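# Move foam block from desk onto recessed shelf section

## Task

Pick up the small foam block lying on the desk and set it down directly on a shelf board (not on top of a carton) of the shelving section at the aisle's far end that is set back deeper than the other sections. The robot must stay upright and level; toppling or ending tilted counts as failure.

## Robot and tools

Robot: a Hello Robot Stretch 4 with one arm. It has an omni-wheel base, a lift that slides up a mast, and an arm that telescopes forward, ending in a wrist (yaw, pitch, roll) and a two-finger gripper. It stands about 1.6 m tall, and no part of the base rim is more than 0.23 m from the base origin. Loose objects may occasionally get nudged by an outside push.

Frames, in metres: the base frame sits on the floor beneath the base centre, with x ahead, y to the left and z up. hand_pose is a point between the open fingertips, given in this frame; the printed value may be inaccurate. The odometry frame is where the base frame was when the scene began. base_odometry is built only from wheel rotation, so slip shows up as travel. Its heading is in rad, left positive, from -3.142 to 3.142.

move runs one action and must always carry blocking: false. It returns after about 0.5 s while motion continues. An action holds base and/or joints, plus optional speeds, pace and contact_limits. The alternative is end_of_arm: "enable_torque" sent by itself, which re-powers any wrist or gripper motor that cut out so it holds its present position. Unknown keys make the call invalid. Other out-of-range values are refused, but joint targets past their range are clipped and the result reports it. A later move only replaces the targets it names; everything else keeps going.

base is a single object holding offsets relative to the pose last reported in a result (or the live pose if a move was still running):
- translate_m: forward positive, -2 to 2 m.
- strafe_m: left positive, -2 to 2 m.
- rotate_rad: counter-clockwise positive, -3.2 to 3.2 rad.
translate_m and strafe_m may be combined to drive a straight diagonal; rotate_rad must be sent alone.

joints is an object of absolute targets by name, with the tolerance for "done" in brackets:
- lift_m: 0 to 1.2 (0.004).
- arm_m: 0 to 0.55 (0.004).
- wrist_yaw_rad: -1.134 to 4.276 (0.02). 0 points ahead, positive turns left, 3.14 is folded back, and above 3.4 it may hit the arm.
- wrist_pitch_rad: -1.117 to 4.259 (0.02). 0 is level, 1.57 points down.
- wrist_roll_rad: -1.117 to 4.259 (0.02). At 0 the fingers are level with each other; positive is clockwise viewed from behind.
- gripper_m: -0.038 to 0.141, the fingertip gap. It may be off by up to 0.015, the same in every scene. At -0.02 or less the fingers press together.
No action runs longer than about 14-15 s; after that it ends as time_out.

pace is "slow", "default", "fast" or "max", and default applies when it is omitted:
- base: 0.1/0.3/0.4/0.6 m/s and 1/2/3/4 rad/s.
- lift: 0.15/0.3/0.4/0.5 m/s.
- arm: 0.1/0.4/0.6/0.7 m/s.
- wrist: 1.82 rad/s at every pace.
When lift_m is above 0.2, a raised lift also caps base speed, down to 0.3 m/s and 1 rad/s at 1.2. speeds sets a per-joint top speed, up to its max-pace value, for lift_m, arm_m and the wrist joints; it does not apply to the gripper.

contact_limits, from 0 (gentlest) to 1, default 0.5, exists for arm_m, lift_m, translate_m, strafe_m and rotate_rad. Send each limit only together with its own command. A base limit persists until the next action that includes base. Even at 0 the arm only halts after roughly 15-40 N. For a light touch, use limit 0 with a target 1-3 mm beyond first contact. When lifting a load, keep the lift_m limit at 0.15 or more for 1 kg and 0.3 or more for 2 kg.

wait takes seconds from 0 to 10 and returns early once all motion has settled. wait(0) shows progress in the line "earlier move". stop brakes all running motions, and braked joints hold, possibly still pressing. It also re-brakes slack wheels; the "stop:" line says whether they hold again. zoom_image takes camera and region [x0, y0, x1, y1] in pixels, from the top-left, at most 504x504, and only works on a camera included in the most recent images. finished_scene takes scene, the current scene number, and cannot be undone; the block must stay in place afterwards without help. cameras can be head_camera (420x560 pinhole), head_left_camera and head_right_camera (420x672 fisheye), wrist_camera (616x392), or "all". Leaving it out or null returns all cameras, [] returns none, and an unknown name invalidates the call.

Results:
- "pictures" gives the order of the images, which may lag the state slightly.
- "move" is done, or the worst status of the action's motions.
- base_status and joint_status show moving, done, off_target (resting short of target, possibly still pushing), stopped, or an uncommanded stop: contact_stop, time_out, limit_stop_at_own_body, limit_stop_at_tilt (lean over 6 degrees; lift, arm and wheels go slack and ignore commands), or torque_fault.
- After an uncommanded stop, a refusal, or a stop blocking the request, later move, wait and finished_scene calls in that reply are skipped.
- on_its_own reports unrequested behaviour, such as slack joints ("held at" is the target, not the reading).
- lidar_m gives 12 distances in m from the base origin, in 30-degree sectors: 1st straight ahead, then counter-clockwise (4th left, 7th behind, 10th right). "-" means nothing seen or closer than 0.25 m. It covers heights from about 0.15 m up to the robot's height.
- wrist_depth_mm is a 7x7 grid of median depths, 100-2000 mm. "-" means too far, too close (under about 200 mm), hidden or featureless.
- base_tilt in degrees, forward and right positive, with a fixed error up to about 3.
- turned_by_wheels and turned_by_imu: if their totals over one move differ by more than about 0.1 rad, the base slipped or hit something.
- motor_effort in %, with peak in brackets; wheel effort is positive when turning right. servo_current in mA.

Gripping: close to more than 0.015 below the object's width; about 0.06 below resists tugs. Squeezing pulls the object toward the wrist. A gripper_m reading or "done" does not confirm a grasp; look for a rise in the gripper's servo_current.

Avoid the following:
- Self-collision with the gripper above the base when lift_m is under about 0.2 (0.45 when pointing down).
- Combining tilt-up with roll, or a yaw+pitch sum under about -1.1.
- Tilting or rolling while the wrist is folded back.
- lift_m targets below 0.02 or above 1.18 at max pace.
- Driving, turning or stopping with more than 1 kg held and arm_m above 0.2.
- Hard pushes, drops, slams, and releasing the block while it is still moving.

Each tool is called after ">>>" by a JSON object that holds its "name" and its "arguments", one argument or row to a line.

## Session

>>> {"name": "move", "arguments": {

}}

Scene clock: 0.00 s.
base_odometry: x=+0.000 y=+0.000 heading=+0.000
turned_by_wheels: +0.000
turned_by_imu: +0.000
base_tilt: forward=+0.3 right=+1.3
lidar_m: 2.07 2.07 2.46 1.38 1.39 1.68 2.12 2.13 1.58 1.40 1.41 2.39
base_status: not commanded
joint_positions: lift_m=+0.246 arm_m=+0.002 wrist_yaw_rad=+3.068 wrist_pitch_rad=+0.002 wrist_roll_rad=+0.000 gripper_m=+0.056
joint_status: not commanded
measured_speeds: all 0
motor_effort: lift_m=+20 arm_m=-4 wheel_0=+0 wheel_1=-1 wheel_2=+0
servo_current: wrist_yaw_rad=39 wrist_pitch_rad=46 wrist_roll_rad=26 gripper_m=39
hand_pose: x=-0.1080 y=+0.1084 z=+0.4236 quat_wxyz=(+0.037, -0.001, +0.000, +0.999) (m; base frame)
wrist_depth_mm: 135 139 - - - - - / 114 139 - - - - - / 117 140 - - - - - / 136 178 - - - - - / 1983 - - - - - - / 1430 1464 197 1255 1397 1537 1397 / 1025 878 1078 152 1042 1025 1098
pictures: head_camera, head_left_camera, head_right_camera, wrist_camera
camera_calibration:
wrist_camera: T_world_to_cam=[[0.121229, 0.991669, 0.0435412, -0.135586], [0.027947, 0.0404375, -0.998791, 0.474708], [-0.992231, 0.122299, -0.022812, 0.118862], [0, 0, 0, 1]] pos_world=[0.121109, 0.100724, 0.482749]

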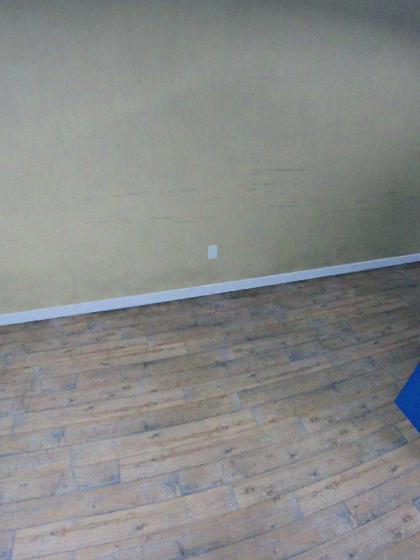

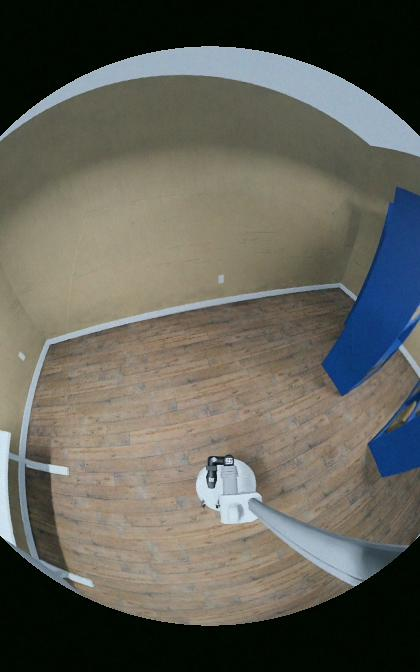

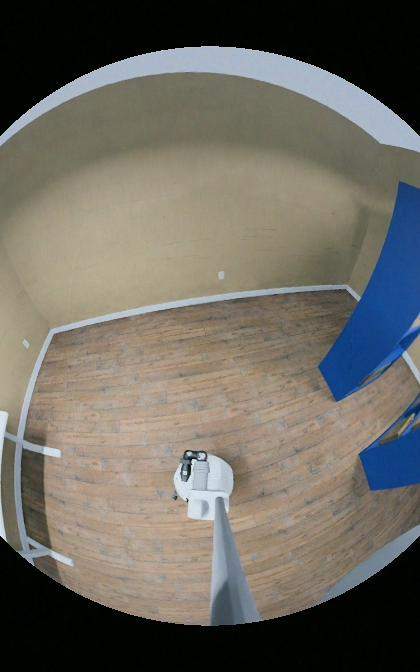

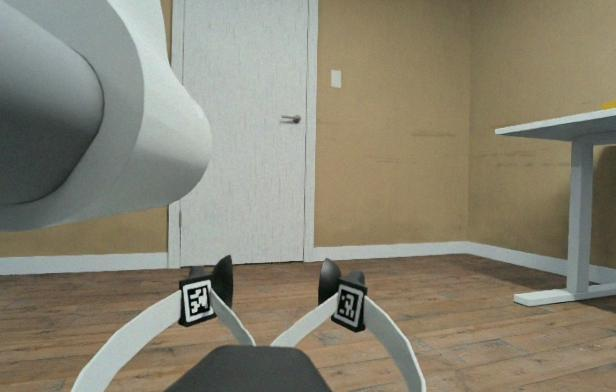

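>>> {"name": "move", "arguments": {
  "base": {"rotate_rad": 1.75},
  "joints": {"lift_m": 1.05},
  "blocking": false,
  "cameras": []
}}

>>> {"name": "wait", "arguments": {
  "seconds": 5,
  "cameras": []
}}

>>> {"name": "move", "arguments": {
  "joints": {"wrist_yaw_rad": 0.0, "wrist_pitch_rad": 0.9, "gripper_m": 0.13},
  "blocking": false,
  "cameras": []
}}

>>> {"name": "wait", "arguments": {
  "seconds": 4
}}

Scene clock: 8.93 s.
move: moving
base_odometry: x=+0.000 y=+0.000 heading=+0.261
turned_by_wheels: +0.261
turned_by_imu: +0.256
base_tilt: forward=+0.4 right=+1.5
lidar_m: 2.07 2.15 1.51 1.37 1.48 2.23 2.12 2.25 1.43 1.40 1.43 2.16
base_status: rotate_rad moving
joint_positions: lift_m=+0.285 arm_m=+0.002 wrist_yaw_rad=+3.068 wrist_pitch_rad=+0.002 wrist_roll_rad=+0.000 gripper_m=+0.056
joint_status: lift_m moving
measured_speeds: translate_m=+0.000 strafe_m=+0.000 rotate_rad=+0.991 lift_m=+0.148 arm_m=+0.000 wrist_yaw_rad=+0.000 wrist_pitch_rad=+0.000 wrist_roll_rad=+0.000
motor_effort: lift_m=+26(27) arm_m=-4(4) wheel_0=-7(8) wheel_1=-5(7) wheel_2=-8(8)
servo_current: wrist_yaw_rad=26(39) wrist_pitch_rad=46(59) wrist_roll_rad=26(33) gripper_m=39(52)
hand_pose: x=-0.1080 y=+0.1084 z=+0.4625 quat_wxyz=(+0.037, -0.001, +0.000, +0.999) (m; base frame)
wrist_depth_mm: 135 139 - - - - - / 116 139 - - - - - / 118 140 - - - - - / 137 181 - - - - - / - - - - - - - / 1499 1576 196 1366 190 1661 1661 / 1098 931 1138 152 1078 1098 1160
pictures: none
No camera images: "cameras" was empty.

Scene clock: 12.40 s.
earlier move: done
base_odometry: x=+0.000 y=+0.000 heading=+1.750
turned_by_wheels: +1.489
turned_by_imu: +1.470
base_tilt: forward=+0.3 right=+1.5
lidar_m: 1.36 1.42 2.21 2.11 2.21 1.49 1.41 1.39 2.25 2.08 2.12 2.33
base_status: done
joint_positions: lift_m=+1.050 arm_m=+0.002 wrist_yaw_rad=+3.068 wrist_pitch_rad=+0.002 wrist_roll_rad=+0.000 gripper_m=+0.056
joint_status: all done
measured_speeds: all 0
motor_effort: lift_m=+24(28) arm_m=-4(4) wheel_0=-2(9) wheel_1=-1(8) wheel_2=+0(9)
servo_current: wrist_yaw_rad=33(46) wrist_pitch_rad=52(59) wrist_roll_rad=26(39) gripper_m=46(52)
hand_pose: x=-0.1080 y=+0.1084 z=+1.2273 quat_wxyz=(+0.037, -0.001, +0.000, +0.999) (m; base frame)
wrist_depth_mm: 136 138 - - - - - / 114 139 - - - - - / 118 140 - - - - - / 136 176 - - - - - / 1397 - - - - - - / - 174 196 1618 190 - - / - 118 - - - - -
wait: 3.47 of 5 s (the move ended)
pictures: none
No camera images: "cameras" was empty.

Scene clock: 12.90 s.
move: moving
base_odometry: x=+0.000 y=+0.000 heading=+1.750
turned_by_wheels: +0.000
turned_by_imu: +0.000
base_tilt: forward=+0.3 right=+1.2
lidar_m: 1.39 1.40 2.23 2.11 2.20 1.46 1.42 1.43 2.23 2.07 2.10 2.33
base_status: not commanded
joint_positions: lift_m=+1.050 arm_m=+0.002 wrist_yaw_rad=+2.465 wrist_pitch_rad=+0.616 wrist_roll_rad=+0.000 gripper_m=+0.076
joint_status: wrist_yaw_rad moving; wrist_pitch_rad moving; gripper_m moving
measured_speeds: translate_m=+0.000 strafe_m=+0.000 rotate_rad=+0.000 lift_m=+0.000 arm_m=+0.000 wrist_yaw_rad=-1.804 wrist_pitch_rad=+1.814 wrist_roll_rad=+0.000
motor_effort: lift_m=+24(24) arm_m=-4(4) wheel_0=-2(2) wheel_1=-1(1) wheel_2=+0(0)
servo_current: wrist_yaw_rad=85(124) wrist_pitch_rad=46(65) wrist_roll_rad=26(33) gripper_m=85(91)
hand_pose: x=+0.0444 y=+0.2155 z=+1.0611 quat_wxyz=(+0.316, -0.286, +0.101, +0.899) (m; base frame)
wrist_depth_mm: - - - - - - - / - - - - - - - / - - - - - - - / - - - - - - - / 1863 1863 1921 1983 1983 1983 1921 / 1576 1576 198 1618 195 1708 1661 / 1366 1336 1430 150 1397 1397 1430
pictures: none
No camera images: "cameras" was empty.

Scene clock: 14.73 s.
earlier move: done
base_odometry: x=+0.000 y=+0.000 heading=+1.750
turned_by_wheels: +0.000
turned_by_imu: +0.000
base_tilt: forward=+0.4 right=+1.5
lidar_m: 1.38 1.43 2.23 2.11 2.19 1.50 1.44 1.40 2.19 2.04 2.15 2.34
base_status: not commanded
joint_positions: lift_m=+1.050 arm_m=+0.002 wrist_yaw_rad=+0.004 wrist_pitch_rad=+0.899 wrist_roll_rad=+0.000 gripper_m=+0.130
joint_status: all done
measured_speeds: all 0
motor_effort: lift_m=+24(24) arm_m=-4(4) wheel_0=-2(2) wheel_1=-1(1) wheel_2=+0(0)
servo_current: wrist_yaw_rad=26(124) wrist_pitch_rad=52(65) wrist_roll_rad=26(33) gripper_m=39(117)
hand_pose: x=+0.3529 y=-0.0868 z=+1.0020 quat_wxyz=(+0.901, -0.001, +0.435, +0.002) (m; base frame)
wrist_depth_mm: - - - - - - - / 1921 1983 - - - - - / 1661 1708 1756 1808 1808 1863 1863 / 1576 1537 1537 1537 1576 1618 1618 / 1366 1366 1397 1397 1397 1397 1430 / 1229 205 1205 1281 202 1281 1308 / 1118 1138 1160 - 1182 1182 1182
wait: 1.83 of 4 s (the move ended)
pictures: head_camera, head_left_camera, head_right_camera, wrist_camera
camera_calibration:
wrist_camera: T_world_to_cam=[[0.00768534, -0.997879, 0.064642, -0.176834], [-0.796101, -0.0452239, -0.603472, 0.934677], [0.605115, -0.0468237, -0.79476, 0.808428], [0, 0, 0, 1]] pos_world=[0.256264, -0.0963361, 1.21799]

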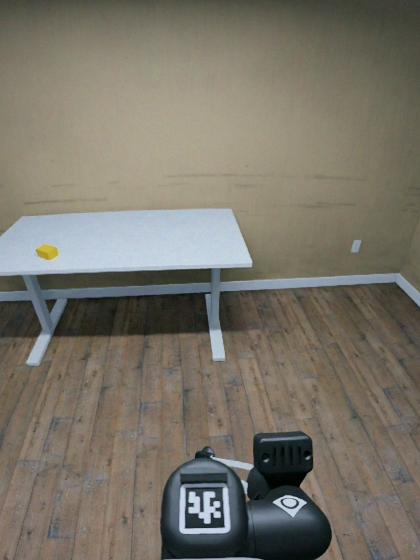

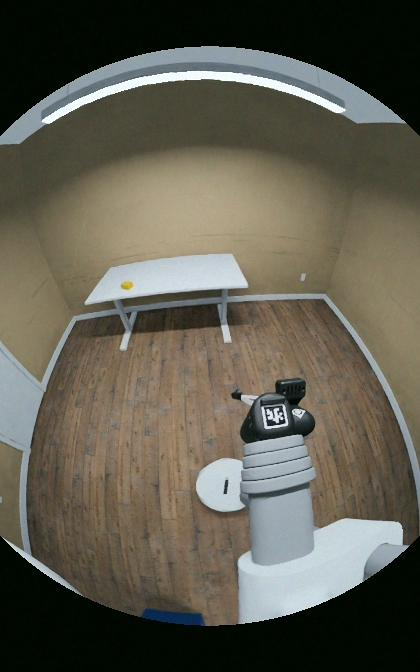

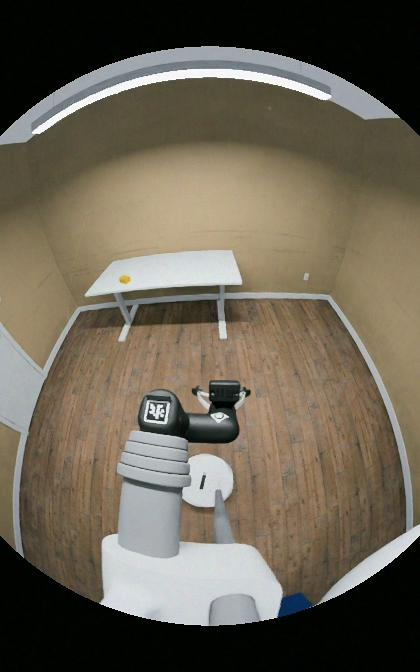

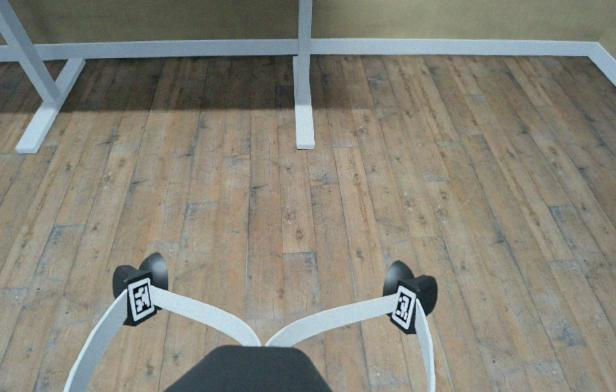

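>>> {"name": "zoom_image", "arguments": {
  "camera": "head_camera",
  "region": [0, 200, 120, 300]
}}

Scaled by 4.200 from the camera's 420x560 image, which has a finer 1200x1600 frame.

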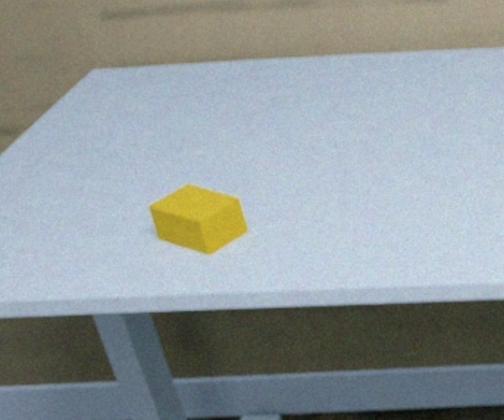

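>>> {"name": "move", "arguments": {
  "base": {"rotate_rad": 0.09},
  "blocking": false,
  "cameras": []
}}

>>> {"name": "wait", "arguments": {
  "seconds": 2,
  "cameras": []
}}

>>> {"name": "move", "arguments": {
  "base": {"translate_m": 0.8, "strafe_m": 0.6},
  "blocking": false,
  "cameras": []
}}

>>> {"name": "wait", "arguments": {
  "seconds": 6
}}

>>> {"name": "zoom_image", "arguments": {
  "camera": "wrist_camera",
  "region": [60, 0, 420, 200]
}}

Scene clock: 51.27 s.
move: moving
base_odometry: x=+0.000 y=+0.000 heading=+1.839
turned_by_wheels: +0.090
turned_by_imu: +0.088
base_tilt: forward=+0.5 right=+1.2
lidar_m: 1.37 1.44 2.19 2.10 2.25 1.45 1.41 1.43 2.13 2.05 2.17 1.50
base_status: rotate_rad moving
joint_positions: lift_m=+1.050 arm_m=+0.002 wrist_yaw_rad=+0.003 wrist_pitch_rad=+0.899 wrist_roll_rad=+0.000 gripper_m=+0.130
joint_status: not commanded
measured_speeds: translate_m=+0.000 strafe_m=+0.000 rotate_rad=+0.009 lift_m=+0.000 arm_m=+0.000 wrist_yaw_rad=+0.000 wrist_pitch_rad=+0.000 wrist_roll_rad=+0.000
motor_effort: lift_m=+24(24) arm_m=-4(4) wheel_0=-3(7) wheel_1=-1(5) wheel_2=+0(6)
servo_current: wrist_yaw_rad=39(46) wrist_pitch_rad=52(52) wrist_roll_rad=26(33) gripper_m=33(46)
hand_pose: x=+0.3529 y=-0.0868 z=+1.0020 quat_wxyz=(+0.901, -0.001, +0.435, +0.002) (m; base frame)
wrist_depth_mm: - - - - - - - / 1921 1921 1983 1983 - - - / 1661 1708 1756 1808 1756 1808 1808 / 1499 1537 1537 1499 1576 1537 1618 / 1366 1366 1397 1366 1397 1430 1464 / 1205 205 1205 1281 202 1281 1255 / 1118 1098 1160 - 1182 1160 1182
pictures: none
No camera images: "cameras" was empty.

Scene clock: 51.53 s.
earlier move: done
base_odometry: x=+0.000 y=+0.000 heading=+1.839
turned_by_wheels: +0.000
turned_by_imu: +0.000
base_tilt: forward=+0.5 right=+1.4
lidar_m: 1.36 1.47 2.19 2.11 2.25 1.47 1.41 1.43 2.15 2.07 2.17 1.51
base_status: done
joint_positions: lift_m=+1.050 arm_m=+0.002 wrist_yaw_rad=+0.003 wrist_pitch_rad=+0.899 wrist_roll_rad=+0.000 gripper_m=+0.130
joint_status: not commanded
measured_speeds: all 0
motor_effort: lift_m=+24(24) arm_m=-4(4) wheel_0=-4(7) wheel_1=+0(5) wheel_2=+0(6)
servo_current: wrist_yaw_rad=33(46) wrist_pitch_rad=46(52) wrist_roll_rad=20(33) gripper_m=52(52)
hand_pose: x=+0.3529 y=-0.0868 z=+1.0020 quat_wxyz=(+0.901, -0.001, +0.435, +0.002) (m; base frame)
wrist_depth_mm: - - - - - - - / 1983 1921 1983 - - - - / 1661 1756 1756 1756 1756 1808 1863 / 1537 1499 1499 1576 1576 1618 1576 / 1336 1366 1397 1366 1430 1397 1430 / 1229 206 1205 1281 202 1281 1308 / 1118 1118 1138 - 1182 1160 1182
wait: 0.27 of 2 s (the move ended)
pictures: none
No camera images: "cameras" was empty.

Scene clock: 52.03 s.
move: moving
base_odometry: x=-0.028 y=+0.022 heading=+1.839
turned_by_wheels: +0.000
turned_by_imu: +0.000
base_tilt: forward=+0.2 right=+1.4
lidar_m: 1.33 1.44 2.15 2.08 2.24 1.45 1.44 1.44 2.19 2.09 2.19 1.38
base_status: translate_m moving; strafe_m moving
joint_positions: lift_m=+1.050 arm_m=+0.002 wrist_yaw_rad=+0.003 wrist_pitch_rad=+0.899 wrist_roll_rad=+0.000 gripper_m=+0.130
joint_status: not commanded
measured_speeds: translate_m=+0.108 strafe_m=+0.079 rotate_rad=+0.000 lift_m=+0.000 arm_m=+0.000 wrist_yaw_rad=+0.000 wrist_pitch_rad=+0.000 wrist_roll_rad=+0.000
motor_effort: lift_m=+24(24) arm_m=-4(4) wheel_0=-4(7) wheel_1=+7(10) wheel_2=-8(9)
servo_current: wrist_yaw_rad=33(46) wrist_pitch_rad=39(52) wrist_roll_rad=26(26) gripper_m=46(52)
hand_pose: x=+0.3529 y=-0.0868 z=+1.0020 quat_wxyz=(+0.901, -0.001, +0.435, +0.001) (m; base frame)
wrist_depth_mm: - - - - - - - / 1983 1983 1983 - - - - / 1708 1708 1756 1756 1756 1863 1808 / 1499 1499 1499 1576 1576 1576 1618 / 1366 1366 1397 1397 1397 1430 1430 / 1205 205 1205 1281 202 1281 1281 / 1098 1138 1138 - 1182 1160 1205
pictures: none
No camera images: "cameras" was empty.

Scene clock: 56.27 s.
earlier move: done
base_odometry: x=-0.791 y=+0.612 heading=+1.839
turned_by_wheels: +0.000
turned_by_imu: +0.001
base_tilt: forward=+0.4 right=+1.4
lidar_m: 0.61 0.64 1.55 1.48 1.58 2.20 2.15 2.34 2.78 2.67 0.81 0.64
base_status: done
joint_positions: lift_m=+1.050 arm_m=+0.002 wrist_yaw_rad=+0.003 wrist_pitch_rad=+0.899 wrist_roll_rad=+0.000 gripper_m=+0.130
joint_status: not commanded
measured_speeds: all 0
motor_effort: lift_m=+23(24) arm_m=-4(4) wheel_0=-3(7) wheel_1=-1(10) wheel_2=+0(10)
servo_current: wrist_yaw_rad=39(46) wrist_pitch_rad=39(52) wrist_roll_rad=33(33) gripper_m=52(59)
hand_pose: x=+0.3529 y=-0.0868 z=+1.0021 quat_wxyz=(+0.901, -0.001, +0.435, +0.001) (m; base frame)
wrist_depth_mm: - - - - - - - / - - 621 - - - - / - - - - - - - / 1499 1499 1499 1537 1537 - - / 1336 1366 1397 1397 1430 1430 1430 / 1205 205 1205 1281 202 1255 1281 / 1098 1118 1182 - 1160 1160 1182
wait: 4.23 of 6 s (the move ended)
pictures: head_camera, head_left_camera, head_right_camera, wrist_camera
camera_calibration:
wrist_camera: T_world_to_cam=[[0.00740546, -0.997879, 0.064679, -0.176814], [-0.79611, -0.0450232, -0.603475, 0.934763], [0.605107, -0.0470226, -0.794755, 0.808484], [0, 0, 0, 1]] pos_world=[0.256265, -0.0963356, 1.21809]

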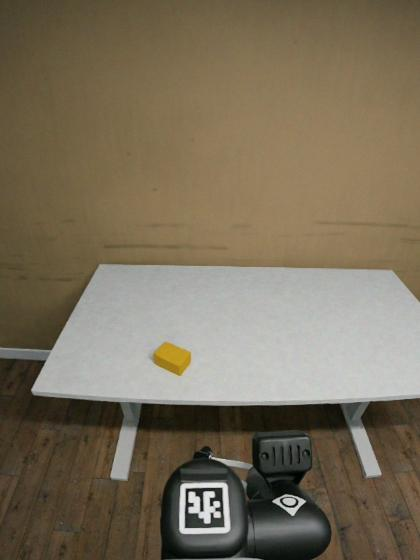

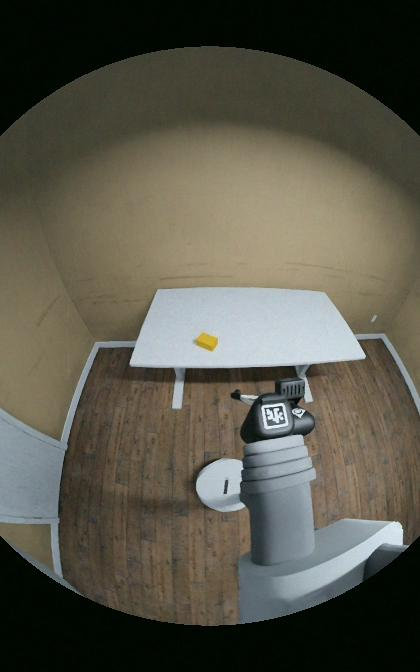

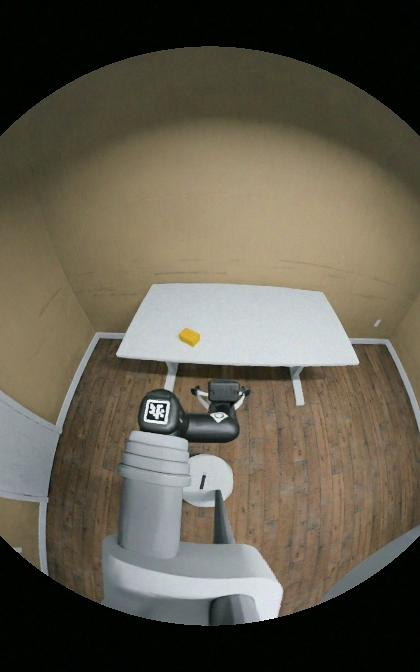

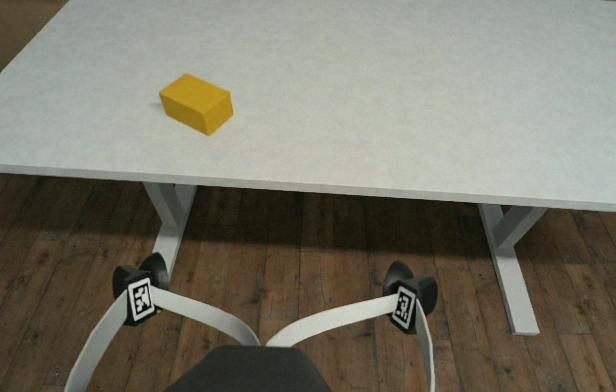

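Scaled by 1.400.

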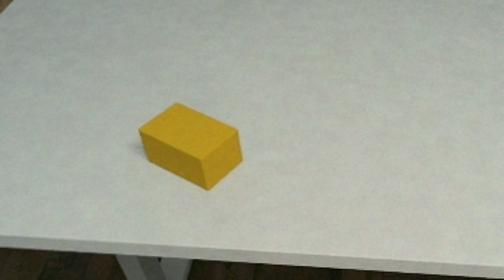

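>>> {"name": "move", "arguments": {
  "base": {"strafe_m": -0.055},
  "joints": {"wrist_yaw_rad": 1.08, "arm_m": 0.4, "lift_m": 0.95},
  "blocking": false,
  "cameras": []
}}

>>> {"name": "wait", "arguments": {
  "seconds": 4,
  "cameras": ["wrist_camera", "head_camera"]
}}

Scene clock: 68.17 s.
move: moving
base_odometry: x=-0.756 y=+0.622 heading=+1.839
turned_by_wheels: +0.000
turned_by_imu: -0.001
base_tilt: forward=+0.3 right=+1.3
lidar_m: 0.59 0.63 1.62 1.53 1.64 2.28 2.16 2.33 2.77 2.63 0.86 0.66
base_status: strafe_m moving
joint_positions: lift_m=+1.011 arm_m=+0.054 wrist_yaw_rad=+0.603 wrist_pitch_rad=+0.899 wrist_roll_rad=+0.000 gripper_m=+0.130
joint_status: lift_m moving; arm_m moving; wrist_yaw_rad moving
measured_speeds: translate_m=-0.001 strafe_m=-0.116 rotate_rad=+0.005 lift_m=-0.149 arm_m=+0.198 wrist_yaw_rad=+1.797 wrist_pitch_rad=+0.000 wrist_roll_rad=+0.000
motor_effort: lift_m=+12(24) arm_m=+8(9) wheel_0=+5(9) wheel_1=-4(9) wheel_2=+0(1)
servo_current: wrist_yaw_rad=78(137) wrist_pitch_rad=46(52) wrist_roll_rad=26(33) gripper_m=39(46)
hand_pose: x=+0.4227 y=+0.0297 z=+0.9636 quat_wxyz=(+0.860, -0.129, +0.415, +0.267) (m; base frame)
wrist_depth_mm: - 1863 - - - - - / - - - - - - - / 1618 1708 1661 - - - - / 1430 1464 1537 1464 - - - / 1308 1336 1366 1366 1336 - - / 1205 205 1182 1255 202 1205 - / 1098 1098 1118 - 1160 1118 1138
pictures: none
No camera images: "cameras" was empty.

Scene clock: 69.93 s.
earlier move: done
base_odometry: x=-0.738 y=+0.627 heading=+1.839
turned_by_wheels: +0.000
turned_by_imu: -0.001
base_tilt: forward=+0.4 right=+1.4
lidar_m: 0.59 0.65 1.62 1.51 1.63 2.29 2.14 2.33 2.73 2.60 0.86 0.63
base_status: done
joint_positions: lift_m=+0.950 arm_m=+0.400 wrist_yaw_rad=+1.076 wrist_pitch_rad=+0.899 wrist_roll_rad=+0.000 gripper_m=+0.130
joint_status: all done
measured_speeds: all 0
motor_effort: lift_m=+14(24) arm_m=+7(11) wheel_0=+1(9) wheel_1=+0(9) wheel_2=+0(2)
servo_current: wrist_yaw_rad=39(137) wrist_pitch_rad=46(52) wrist_roll_rad=26(33) gripper_m=52(52)
hand_pose: x=+0.7327 y=+0.1164 z=+0.9028 quat_wxyz=(+0.773, -0.223, +0.373, +0.462) (m; base frame)
wrist_depth_mm: - - - - - - - / - - - - - - - / 1576 1576 - - - - - / 1366 1397 - - - - - / 1255 1229 - 338 - - - / 1118 195 171 303 195 - - / 1025 1008 - - - - -
wait: 1.77 of 4 s (the move ended)
pictures: head_camera, wrist_camera
camera_calibration:
wrist_camera: T_world_to_cam=[[0.880369, -0.469868, 0.0646139, -0.671452], [-0.340537, -0.72103, -0.603449, 0.931263], [0.33013, 0.509254, -0.794779, 0.646007], [0, 0, 0, 1]] pos_world=[0.694988, 0.0269923, 1.11879]

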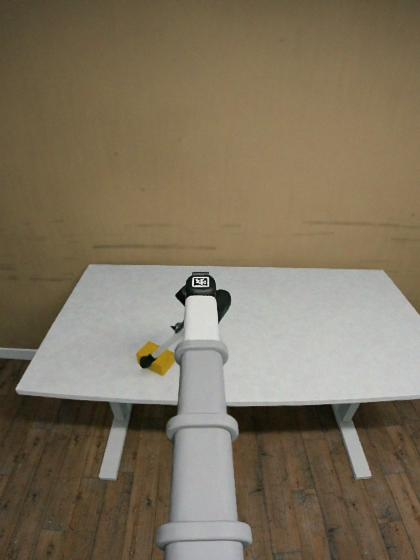

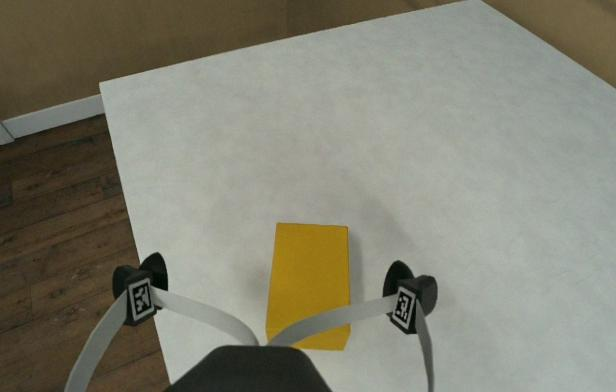

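>>> {"name": "move", "arguments": {
  "base": {"strafe_m": 0.017},
  "joints": {"arm_m": 0.443, "lift_m": 0.88},
  "pace": "slow",
  "blocking": false,
  "cameras": []
}}

>>> {"name": "wait", "arguments": {
  "seconds": 3,
  "cameras": ["wrist_camera"]
}}

Scene clock: 79.63 s.
move: moving
base_odometry: x=-0.750 y=+0.624 heading=+1.839
turned_by_wheels: +0.000
turned_by_imu: -0.001
base_tilt: forward=+0.3 right=+1.6
lidar_m: 0.60 0.65 1.62 1.51 1.61 2.28 2.16 2.33 2.73 2.64 0.85 0.62
base_status: strafe_m moving
joint_positions: lift_m=+0.924 arm_m=+0.413 wrist_yaw_rad=+1.076 wrist_pitch_rad=+0.899 wrist_roll_rad=+0.000 gripper_m=+0.130
joint_status: lift_m moving; arm_m moving
measured_speeds: translate_m=-0.001 strafe_m=+0.032 rotate_rad=+0.004 lift_m=-0.099 arm_m=+0.049 wrist_yaw_rad=+0.000 wrist_pitch_rad=+0.000 wrist_roll_rad=+0.000
motor_effort: lift_m=+14(15) arm_m=+7(9) wheel_0=-3(7) wheel_1=+1(6) wheel_2=+0(1)
servo_current: wrist_yaw_rad=39(46) wrist_pitch_rad=46(46) wrist_roll_rad=26(39) gripper_m=39(52)
hand_pose: x=+0.7458 y=+0.1164 z=+0.8767 quat_wxyz=(+0.773, -0.223, +0.373, +0.462) (m; base frame)
wrist_depth_mm: - - - - - - - / - - - - - - - / 1499 - - - - - - / 1336 - - - - - - / 1229 1205 - 306 - - - / 1098 195 171 281 195 - - / 1008 976 - - - - -
pictures: none
No camera images: "cameras" was empty.

Scene clock: 80.73 s.
earlier move: done
base_odometry: x=-0.754 y=+0.623 heading=+1.839
turned_by_wheels: +0.000
turned_by_imu: +0.000
base_tilt: forward=+0.2 right=+1.4
lidar_m: 0.60 0.64 1.62 1.52 1.63 2.28 2.16 2.32 2.75 2.64 0.84 0.63
base_status: done
joint_positions: lift_m=+0.880 arm_m=+0.443 wrist_yaw_rad=+1.076 wrist_pitch_rad=+0.899 wrist_roll_rad=+0.000 gripper_m=+0.130
joint_status: all done
measured_speeds: all 0
motor_effort: lift_m=+14(15) arm_m=+7(11) wheel_0=-2(7) wheel_1=+2(6) wheel_2=+0(1)
servo_current: wrist_yaw_rad=33(52) wrist_pitch_rad=39(46) wrist_roll_rad=26(39) gripper_m=39(52)
hand_pose: x=+0.7757 y=+0.1164 z=+0.8328 quat_wxyz=(+0.773, -0.223, +0.373, +0.462) (m; base frame)
wrist_depth_mm: - - - - - - - / - - - - - - - / 1464 - - - - - - / 1308 - - - - - - / 1160 - 253 256 - - - / 1060 188 221 231 195 - - / 960 - - - - - -
wait: 1.10 of 3 s (the move ended)
pictures: wrist_camera
camera_calibration:
wrist_camera: T_world_to_cam=[[0.880369, -0.469868, 0.0646139, -0.704785], [-0.340537, -0.72103, -0.603449, 0.903664], [0.33013, 0.509254, -0.794779, 0.576177], [0, 0, 0, 1]] pos_world=[0.737988, 0.0269923, 1.04879]

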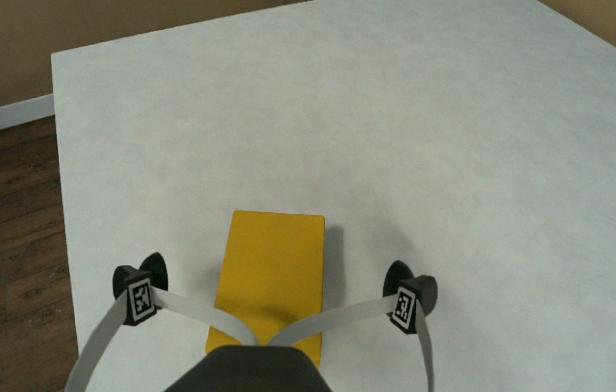

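>>> {"name": "move", "arguments": {
  "joints": {"lift_m": 0.852},
  "contact_limits": {"lift_m": 0.1},
  "pace": "slow",
  "blocking": false,
  "cameras": []
}}

>>> {"name": "wait", "arguments": {
  "seconds": 2,
  "cameras": ["wrist_camera"]
}}

>>> {"name": "move", "arguments": {
  "joints": {"gripper_m": 0.025},
  "blocking": false,
  "cameras": []
}}

>>> {"name": "wait", "arguments": {
  "seconds": 3,
  "cameras": ["wrist_camera"]
}}

>>> {"name": "move", "arguments": {
  "joints": {"lift_m": 1.0},
  "blocking": false,
  "cameras": []
}}

>>> {"name": "wait", "arguments": {
  "seconds": 2,
  "cameras": ["wrist_camera"]
}}

Scene clock: 91.17 s.
move: moving
base_odometry: x=-0.754 y=+0.623 heading=+1.839
turned_by_wheels: +0.000
turned_by_imu: -0.001
base_tilt: forward=+0.3 right=+1.4
lidar_m: 0.61 0.63 1.63 1.51 1.62 2.30 2.17 2.31 2.73 2.64 0.85 0.63
base_status: not commanded
joint_positions: lift_m=+0.858 arm_m=+0.443 wrist_yaw_rad=+1.076 wrist_pitch_rad=+0.899 wrist_roll_rad=+0.000 gripper_m=+0.130
joint_status: lift_m moving
measured_speeds: translate_m=+0.000 strafe_m=+0.000 rotate_rad=+0.000 lift_m=-0.051 arm_m=+0.000 wrist_yaw_rad=+0.000 wrist_pitch_rad=+0.000 wrist_roll_rad=+0.000
motor_effort: lift_m=+14(15) arm_m=+7(7) wheel_0=-2(2) wheel_1=+2(2) wheel_2=+0(0)
servo_current: wrist_yaw_rad=46(46) wrist_pitch_rad=46(52) wrist_roll_rad=26(33) gripper_m=46(52)
contact_limits: lift_m 0.1
hand_pose: x=+0.7757 y=+0.1164 z=+0.8105 quat_wxyz=(+0.773, -0.223, +0.373, +0.462) (m; base frame)
wrist_depth_mm: - - - - - - - / - - - - - - - / 1430 - - - - - - / 1255 - - 253 - - - / 1160 - 229 231 - - - / 1025 189 205 210 196 - - / 931 - - - - - -
pictures: none
No camera images: "cameras" was empty.

Scene clock: 91.70 s.
earlier move: done
base_odometry: x=-0.754 y=+0.623 heading=+1.839
turned_by_wheels: +0.000
turned_by_imu: +0.000
base_tilt: forward=+0.5 right=+1.3
lidar_m: 0.60 0.66 1.62 1.51 1.62 2.29 2.17 2.35 2.74 2.65 0.87 0.62
base_status: not commanded
joint_positions: lift_m=+0.852 arm_m=+0.443 wrist_yaw_rad=+1.076 wrist_pitch_rad=+0.899 wrist_roll_rad=+0.000 gripper_m=+0.130
joint_status: all done
measured_speeds: all 0
motor_effort: lift_m=+14(15) arm_m=+7(7) wheel_0=-2(2) wheel_1=+2(2) wheel_2=+0(0)
servo_current: wrist_yaw_rad=46(46) wrist_pitch_rad=33(52) wrist_roll_rad=26(33) gripper_m=52(52)
contact_limits: lift_m 0.1
hand_pose: x=+0.7757 y=+0.1164 z=+0.8048 quat_wxyz=(+0.773, -0.223, +0.373, +0.462) (m; base frame)
wrist_depth_mm: - - - - - - - / - - - - - - - / 1397 - - - - - - / 1255 - - 244 - - - / 1118 - 223 224 - - - / 1025 188 198 202 195 - - / 946 - - - - - -
wait: 0.53 of 2 s (the move ended)
pictures: wrist_camera
camera_calibration:
wrist_camera: T_world_to_cam=[[0.880369, -0.469868, 0.0646139, -0.702975], [-0.340537, -0.72103, -0.603449, 0.886768], [0.33013, 0.509254, -0.794779, 0.553923], [0, 0, 0, 1]] pos_world=[0.737988, 0.0269923, 1.02079]

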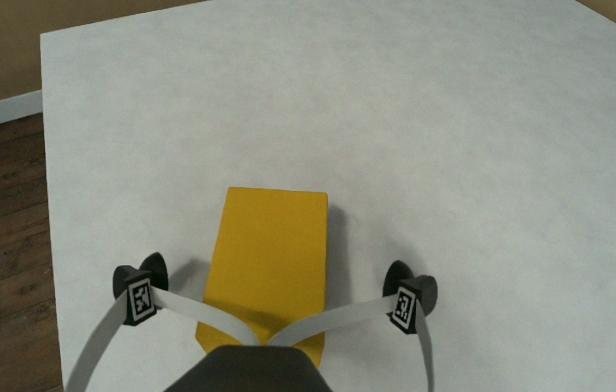

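Scene clock: 92.20 s.
move: moving
base_odometry: x=-0.754 y=+0.623 heading=+1.839
turned_by_wheels: +0.000
turned_by_imu: +0.000
base_tilt: forward=+0.4 right=+1.3
lidar_m: 0.60 0.61 1.59 1.51 1.62 2.29 2.17 2.36 2.75 2.65 0.86 0.63
base_status: not commanded
joint_positions: lift_m=+0.852 arm_m=+0.443 wrist_yaw_rad=+1.076 wrist_pitch_rad=+0.899 wrist_roll_rad=+0.000 gripper_m=+0.116
joint_status: gripper_m moving
measured_speeds: all 0
motor_effort: lift_m=+14(14) arm_m=+7(7) wheel_0=-2(2) wheel_1=+2(2) wheel_2=+0(0)
servo_current: wrist_yaw_rad=39(46) wrist_pitch_rad=39(52) wrist_roll_rad=33(33) gripper_m=78(85)
contact_limits: lift_m 0.1
hand_pose: x=+0.7757 y=+0.1164 z=+0.8048 quat_wxyz=(+0.773, -0.223, +0.373, +0.462) (m; base frame)
wrist_depth_mm: - - - - - - - / - - - - - - - / 1430 - - - - - - / 1229 - - 244 - - - / 1138 - 222 224 - - - / 1025 186 201 203 193 - - / 931 - - - - - -
pictures: none
No camera images: "cameras" was empty.

Scene clock: 93.63 s.
earlier move: done
base_odometry: x=-0.754 y=+0.623 heading=+1.839
turned_by_wheels: +0.000
turned_by_imu: +0.000
base_tilt: forward=+0.3 right=+1.4
lidar_m: 0.60 0.64 1.61 1.52 1.65 2.31 2.15 2.32 2.76 2.66 0.84 0.62
base_status: not commanded
joint_positions: lift_m=+0.852 arm_m=+0.443 wrist_yaw_rad=+1.077 wrist_pitch_rad=+0.899 wrist_roll_rad=+0.000 gripper_m=+0.026
joint_status: all done
measured_speeds: all 0
motor_effort: lift_m=+14(14) arm_m=+7(7) wheel_0=-2(2) wheel_1=+2(2) wheel_2=+0(0)
servo_current: wrist_yaw_rad=33(46) wrist_pitch_rad=39(52) wrist_roll_rad=26(39) gripper_m=111(208)
contact_limits: lift_m 0.1
hand_pose: x=+0.7757 y=+0.1165 z=+0.8048 quat_wxyz=(+0.773, -0.223, +0.373, +0.462) (m; base frame)
wrist_depth_mm: - - - - - - - / - - - - - - - / 1397 - - - - - - / 1255 - 229 230 - - - / 1138 - 209 211 - - - / 1025 174 189 192 183 - - / 931 - - 141 - - -
wait: 1.43 of 3 s (the move ended)
pictures: wrist_camera
camera_calibration:
wrist_camera: T_world_to_cam=[[0.880399, -0.469805, 0.0646676, -0.703054], [-0.340458, -0.721071, -0.603445, 0.886706], [0.330131, 0.509255, -0.794778, 0.553921], [0, 0, 0, 1]] pos_world=[0.737988, 0.0269922, 1.02079]

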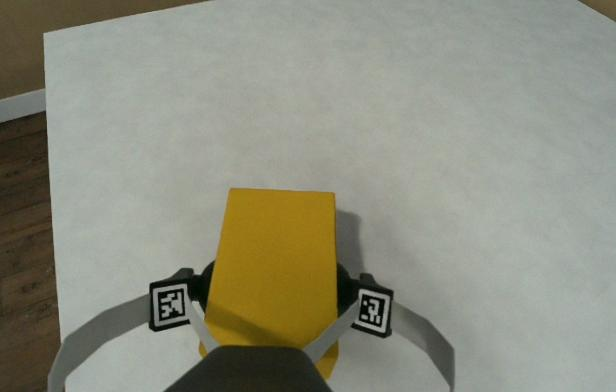

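Scene clock: 94.13 s.
move: moving
base_odometry: x=-0.754 y=+0.623 heading=+1.839
turned_by_wheels: +0.000
turned_by_imu: +0.000
base_tilt: forward=+0.3 right=+1.5
lidar_m: 0.60 0.66 1.64 1.53 1.60 2.26 2.17 2.31 2.73 2.64 0.87 0.61
base_status: not commanded
joint_positions: lift_m=+0.891 arm_m=+0.443 wrist_yaw_rad=+1.077 wrist_pitch_rad=+0.899 wrist_roll_rad=+0.000 gripper_m=+0.026
joint_status: lift_m moving
measured_speeds: translate_m=+0.000 strafe_m=+0.000 rotate_rad=+0.000 lift_m=+0.149 arm_m=+0.000 wrist_yaw_rad=+0.000 wrist_pitch_rad=+0.000 wrist_roll_rad=+0.000
motor_effort: lift_m=+26(26) arm_m=+7(7) wheel_0=-2(2) wheel_1=+2(2) wheel_2=+0(0)
servo_current: wrist_yaw_rad=33(46) wrist_pitch_rad=46(46) wrist_roll_rad=26(33) gripper_m=98(117)
hand_pose: x=+0.7757 y=+0.1165 z=+0.8432 quat_wxyz=(+0.773, -0.223, +0.373, +0.462) (m; base frame)
wrist_depth_mm: - - - - - - - / - - - - - - - / 1464 - - - - - - / 1281 - 229 230 - - - / 1160 - 209 211 - - - / 1060 174 190 191 183 - - / 960 - - 141 - - -
pictures: none
No camera images: "cameras" was empty.

Scene clock: 95.33 s.
earlier move: done
base_odometry: x=-0.754 y=+0.623 heading=+1.839
turned_by_wheels: +0.000
turned_by_imu: +0.000
base_tilt: forward=+0.4 right=+1.4
lidar_m: 0.60 0.68 1.61 1.53 1.64 2.28 2.16 2.32 2.74 2.64 0.85 0.59
base_status: not commanded
joint_positions: lift_m=+1.000 arm_m=+0.443 wrist_yaw_rad=+1.077 wrist_pitch_rad=+0.899 wrist_roll_rad=+0.000 gripper_m=+0.026
joint_status: all done
measured_speeds: all 0
motor_effort: lift_m=+24(27) arm_m=+7(7) wheel_0=-2(2) wheel_1=+2(2) wheel_2=+0(0)
servo_current: wrist_yaw_rad=26(46) wrist_pitch_rad=26(52) wrist_roll_rad=26(33) gripper_m=91(117)
hand_pose: x=+0.7757 y=+0.1165 z=+0.9520 quat_wxyz=(+0.773, -0.223, +0.373, +0.462) (m; base frame)
wrist_depth_mm: - - - 1708 - - - / - - - - - - - / 1576 - - - - - - / 1464 - 229 231 - - - / 1308 1281 209 212 - - - / 1182 182 189 191 183 - - / 1060 1060 - 141 - - -
wait: 1.20 of 2 s (the move ended)
pictures: wrist_camera
camera_calibration:
wrist_camera: T_world_to_cam=[[0.880399, -0.469805, 0.0646676, -0.712573], [-0.340458, -0.721071, -0.603445, 0.975533], [0.330131, 0.509255, -0.794778, 0.670913], [0, 0, 0, 1]] pos_world=[0.737988, 0.0269922, 1.16799]

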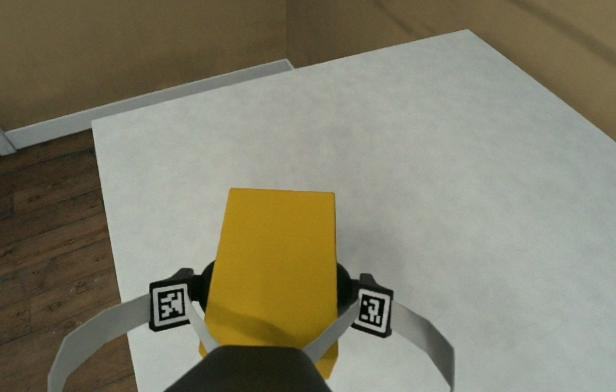

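>>> {"name": "move", "arguments": {
  "base": {"translate_m": -0.5},
  "joints": {"arm_m": 0.0, "wrist_yaw_rad": 0.0},
  "blocking": false,
  "cameras": []
}}

>>> {"name": "wait", "arguments": {
  "seconds": 5,
  "cameras": ["wrist_camera"]
}}

>>> {"name": "move", "arguments": {
  "base": {"rotate_rad": -3.13},
  "blocking": false,
  "cameras": []
}}

>>> {"name": "wait", "arguments": {
  "seconds": 6
}}

Scene clock: 105.30 s.
move: moving
base_odometry: x=-0.745 y=+0.591 heading=+1.839
turned_by_wheels: +0.000
turned_by_imu: -0.001
base_tilt: forward=+0.4 right=+1.4
lidar_m: 0.64 0.68 1.63 1.53 1.61 2.32 2.13 2.30 2.74 2.63 0.88 0.66
base_status: translate_m moving
joint_positions: lift_m=+1.000 arm_m=+0.391 wrist_yaw_rad=+0.478 wrist_pitch_rad=+0.899 wrist_roll_rad=+0.000 gripper_m=+0.026
joint_status: arm_m moving; wrist_yaw_rad moving
joint sent to its limit — arm_m, lower limit.
measured_speeds: translate_m=-0.123 strafe_m=+0.001 rotate_rad=+0.000 lift_m=+0.000 arm_m=-0.198 wrist_yaw_rad=-1.796 wrist_pitch_rad=+0.000 wrist_roll_rad=+0.000
motor_effort: lift_m=+24(24) arm_m=-4(9) wheel_0=-6(8) wheel_1=-7(7) wheel_2=+9(10)
servo_current: wrist_yaw_rad=111(111) wrist_pitch_rad=26(52) wrist_roll_rad=26(33) gripper_m=104(111)
hand_pose: x=+0.7612 y=+0.0049 z=+0.9520 quat_wxyz=(+0.875, -0.103, +0.422, +0.213) (m; base frame)
wrist_depth_mm: - - - - - - - / - - - - - - - / - - - - - - - / - - 229 231 - - - / - - 209 211 - - - / 1160 175 190 191 183 - - / 1060 - - 140 - - -
pictures: none
No camera images: "cameras" was empty.

Scene clock: 107.93 s.
earlier move: done
base_odometry: x=-0.621 y=+0.140 heading=+1.839
turned_by_wheels: +0.000
turned_by_imu: +0.000
base_tilt: forward=+0.4 right=+1.5
lidar_m: 1.10 1.16 1.60 1.54 1.64 2.31 1.66 1.87 2.73 2.63 2.67 1.12
base_status: done
joint_positions: lift_m=+1.000 arm_m=+0.002 wrist_yaw_rad=+0.003 wrist_pitch_rad=+0.900 wrist_roll_rad=+0.000 gripper_m=+0.026
joint_status: all done
joint sent to its limit — arm_m, lower limit.
measured_speeds: all 0
motor_effort: lift_m=+24(24) arm_m=-6(11) wheel_0=-2(8) wheel_1=-1(7) wheel_2=+1(11)
servo_current: wrist_yaw_rad=46(124) wrist_pitch_rad=39(59) wrist_roll_rad=33(33) gripper_m=104(117)
hand_pose: x=+0.3530 y=-0.0868 z=+0.9520 quat_wxyz=(+0.901, -0.001, +0.435, +0.001) (m; base frame)
wrist_depth_mm: - - - - - - - / 1863 1863 1863 1863 1863 1863 1983 / 1661 1661 1661 1708 1708 1708 1808 / 1430 1464 1499 236 1537 1537 1537 / 1308 1281 217 212 1336 1366 1366 / 1160 183 190 191 185 1229 1229 / 1060 1060 1060 141 1098 1098 1138
wait: 2.63 of 5 s (the move ended)
pictures: wrist_camera
camera_calibration:
wrist_camera: T_world_to_cam=[[0.00741426, -0.997879, 0.0646771, -0.173575], [-0.796195, -0.0450225, -0.603363, 0.904579], [0.604995, -0.0470221, -0.79484, 0.768673], [0, 0, 0, 1]] pos_world=[0.256465, -0.0963356, 1.16799]

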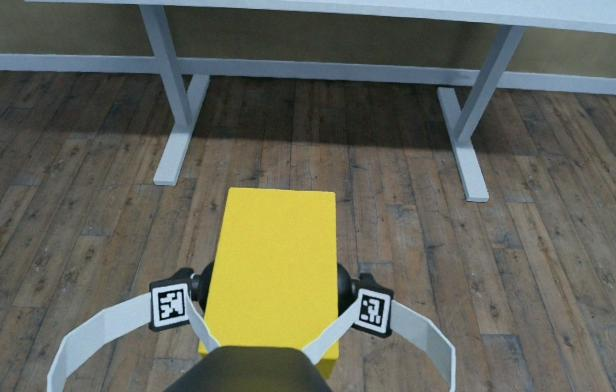

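Scene clock: 108.43 s.
move: moving
base_odometry: x=-0.621 y=+0.141 heading=+1.630
turned_by_wheels: -0.209
turned_by_imu: -0.206
base_tilt: forward=+0.4 right=+1.5
lidar_m: 1.10 1.11 1.75 1.54 1.55 1.92 1.66 1.70 2.03 2.64 2.65 1.23
base_status: rotate_rad moving
joint_positions: lift_m=+1.000 arm_m=+0.002 wrist_yaw_rad=+0.003 wrist_pitch_rad=+0.900 wrist_roll_rad=+0.000 gripper_m=+0.026
joint_status: not commanded
measured_speeds: translate_m=+0.001 strafe_m=-0.001 rotate_rad=-0.799 lift_m=+0.000 arm_m=+0.000 wrist_yaw_rad=+0.000 wrist_pitch_rad=+0.000 wrist_roll_rad=+0.000
motor_effort: lift_m=+24(24) arm_m=-6(7) wheel_0=+7(7) wheel_1=+6(7) wheel_2=+6(7)
servo_current: wrist_yaw_rad=39(46) wrist_pitch_rad=46(46) wrist_roll_rad=26(33) gripper_m=111(111)
hand_pose: x=+0.3530 y=-0.0868 z=+0.9520 quat_wxyz=(+0.901, -0.001, +0.435, +0.001) (m; base frame)
wrist_depth_mm: - - - - - - - / 1808 1863 1863 1863 1921 - - / 1661 1661 1661 1708 1708 1756 1808 / 1430 1430 1464 236 1537 1499 1537 / 1308 1308 217 211 1366 1366 1366 / 1182 183 190 191 184 1229 1205 / 1060 1078 1060 141 1098 1098 1118
pictures: none
No camera images: "cameras" was empty.

Scene clock: 111.17 s.
earlier move: done
base_odometry: x=-0.621 y=+0.140 heading=-1.291
turned_by_wheels: -2.921
turned_by_imu: -2.884
base_tilt: forward=+0.4 right=+1.5
lidar_m: 1.66 1.87 2.72 2.65 2.57 1.14 1.10 1.17 1.59 1.55 1.66 2.36
base_status: done
joint_positions: lift_m=+1.000 arm_m=+0.002 wrist_yaw_rad=+0.003 wrist_pitch_rad=+0.900 wrist_roll_rad=+0.000 gripper_m=+0.026
joint_status: not commanded
measured_speeds: all 0
motor_effort: lift_m=+23(24) arm_m=-6(7) wheel_0=+2(7) wheel_1=+1(10) wheel_2=+1(8)
servo_current: wrist_yaw_rad=33(52) wrist_pitch_rad=26(59) wrist_roll_rad=26(39) gripper_m=104(111)
hand_pose: x=+0.3530 y=-0.0868 z=+0.9521 quat_wxyz=(+0.901, -0.001, +0.435, +0.001) (m; base frame)
wrist_depth_mm: - - - - - - - / 1808 1863 1863 - - 1983 1983 / 1618 1661 1661 1661 1708 1756 1756 / 1464 1464 1464 236 1464 1537 1576 / 1281 1336 216 212 1366 1366 1366 / 1182 183 190 191 185 1255 1229 / 1060 1060 1060 141 1118 1098 1160
wait: 2.73 of 6 s (the move ended)
pictures: head_camera, head_left_camera, head_right_camera, wrist_camera
camera_calibration:
wrist_camera: T_world_to_cam=[[0.00741426, -0.997879, 0.0646771, -0.173581], [-0.796195, -0.0450225, -0.603363, 0.90464], [0.604995, -0.0470221, -0.79484, 0.768753], [0, 0, 0, 1]] pos_world=[0.256465, -0.0963356, 1.16809]

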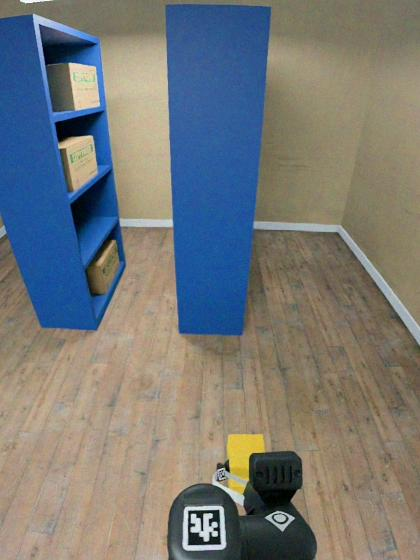

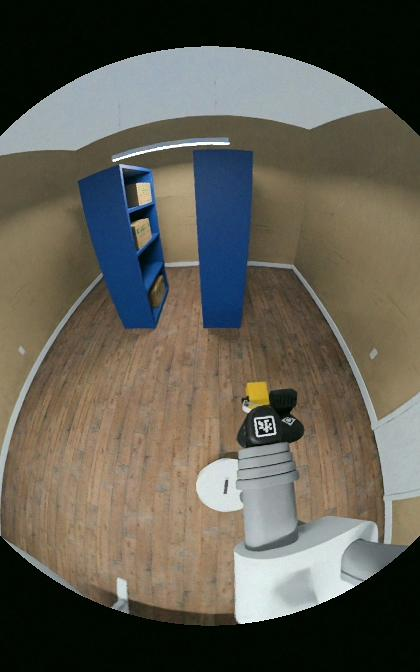

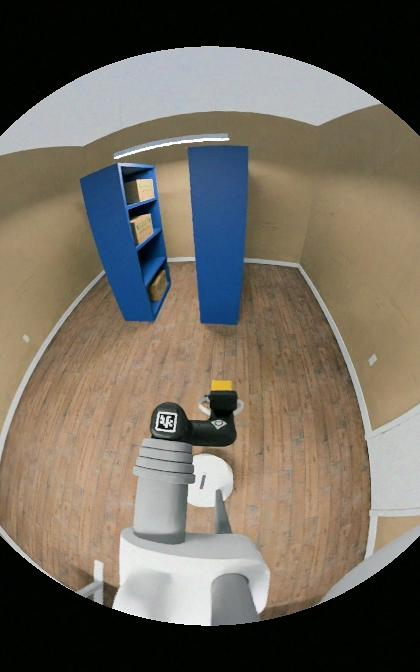

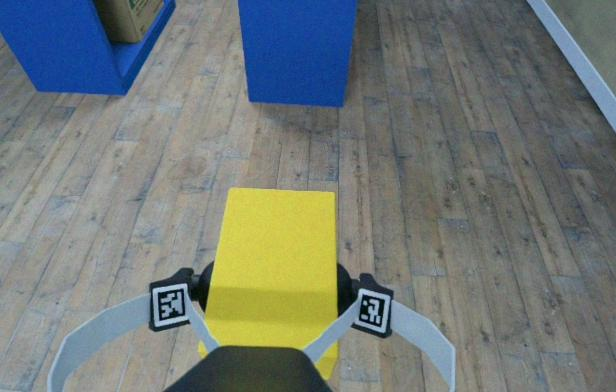

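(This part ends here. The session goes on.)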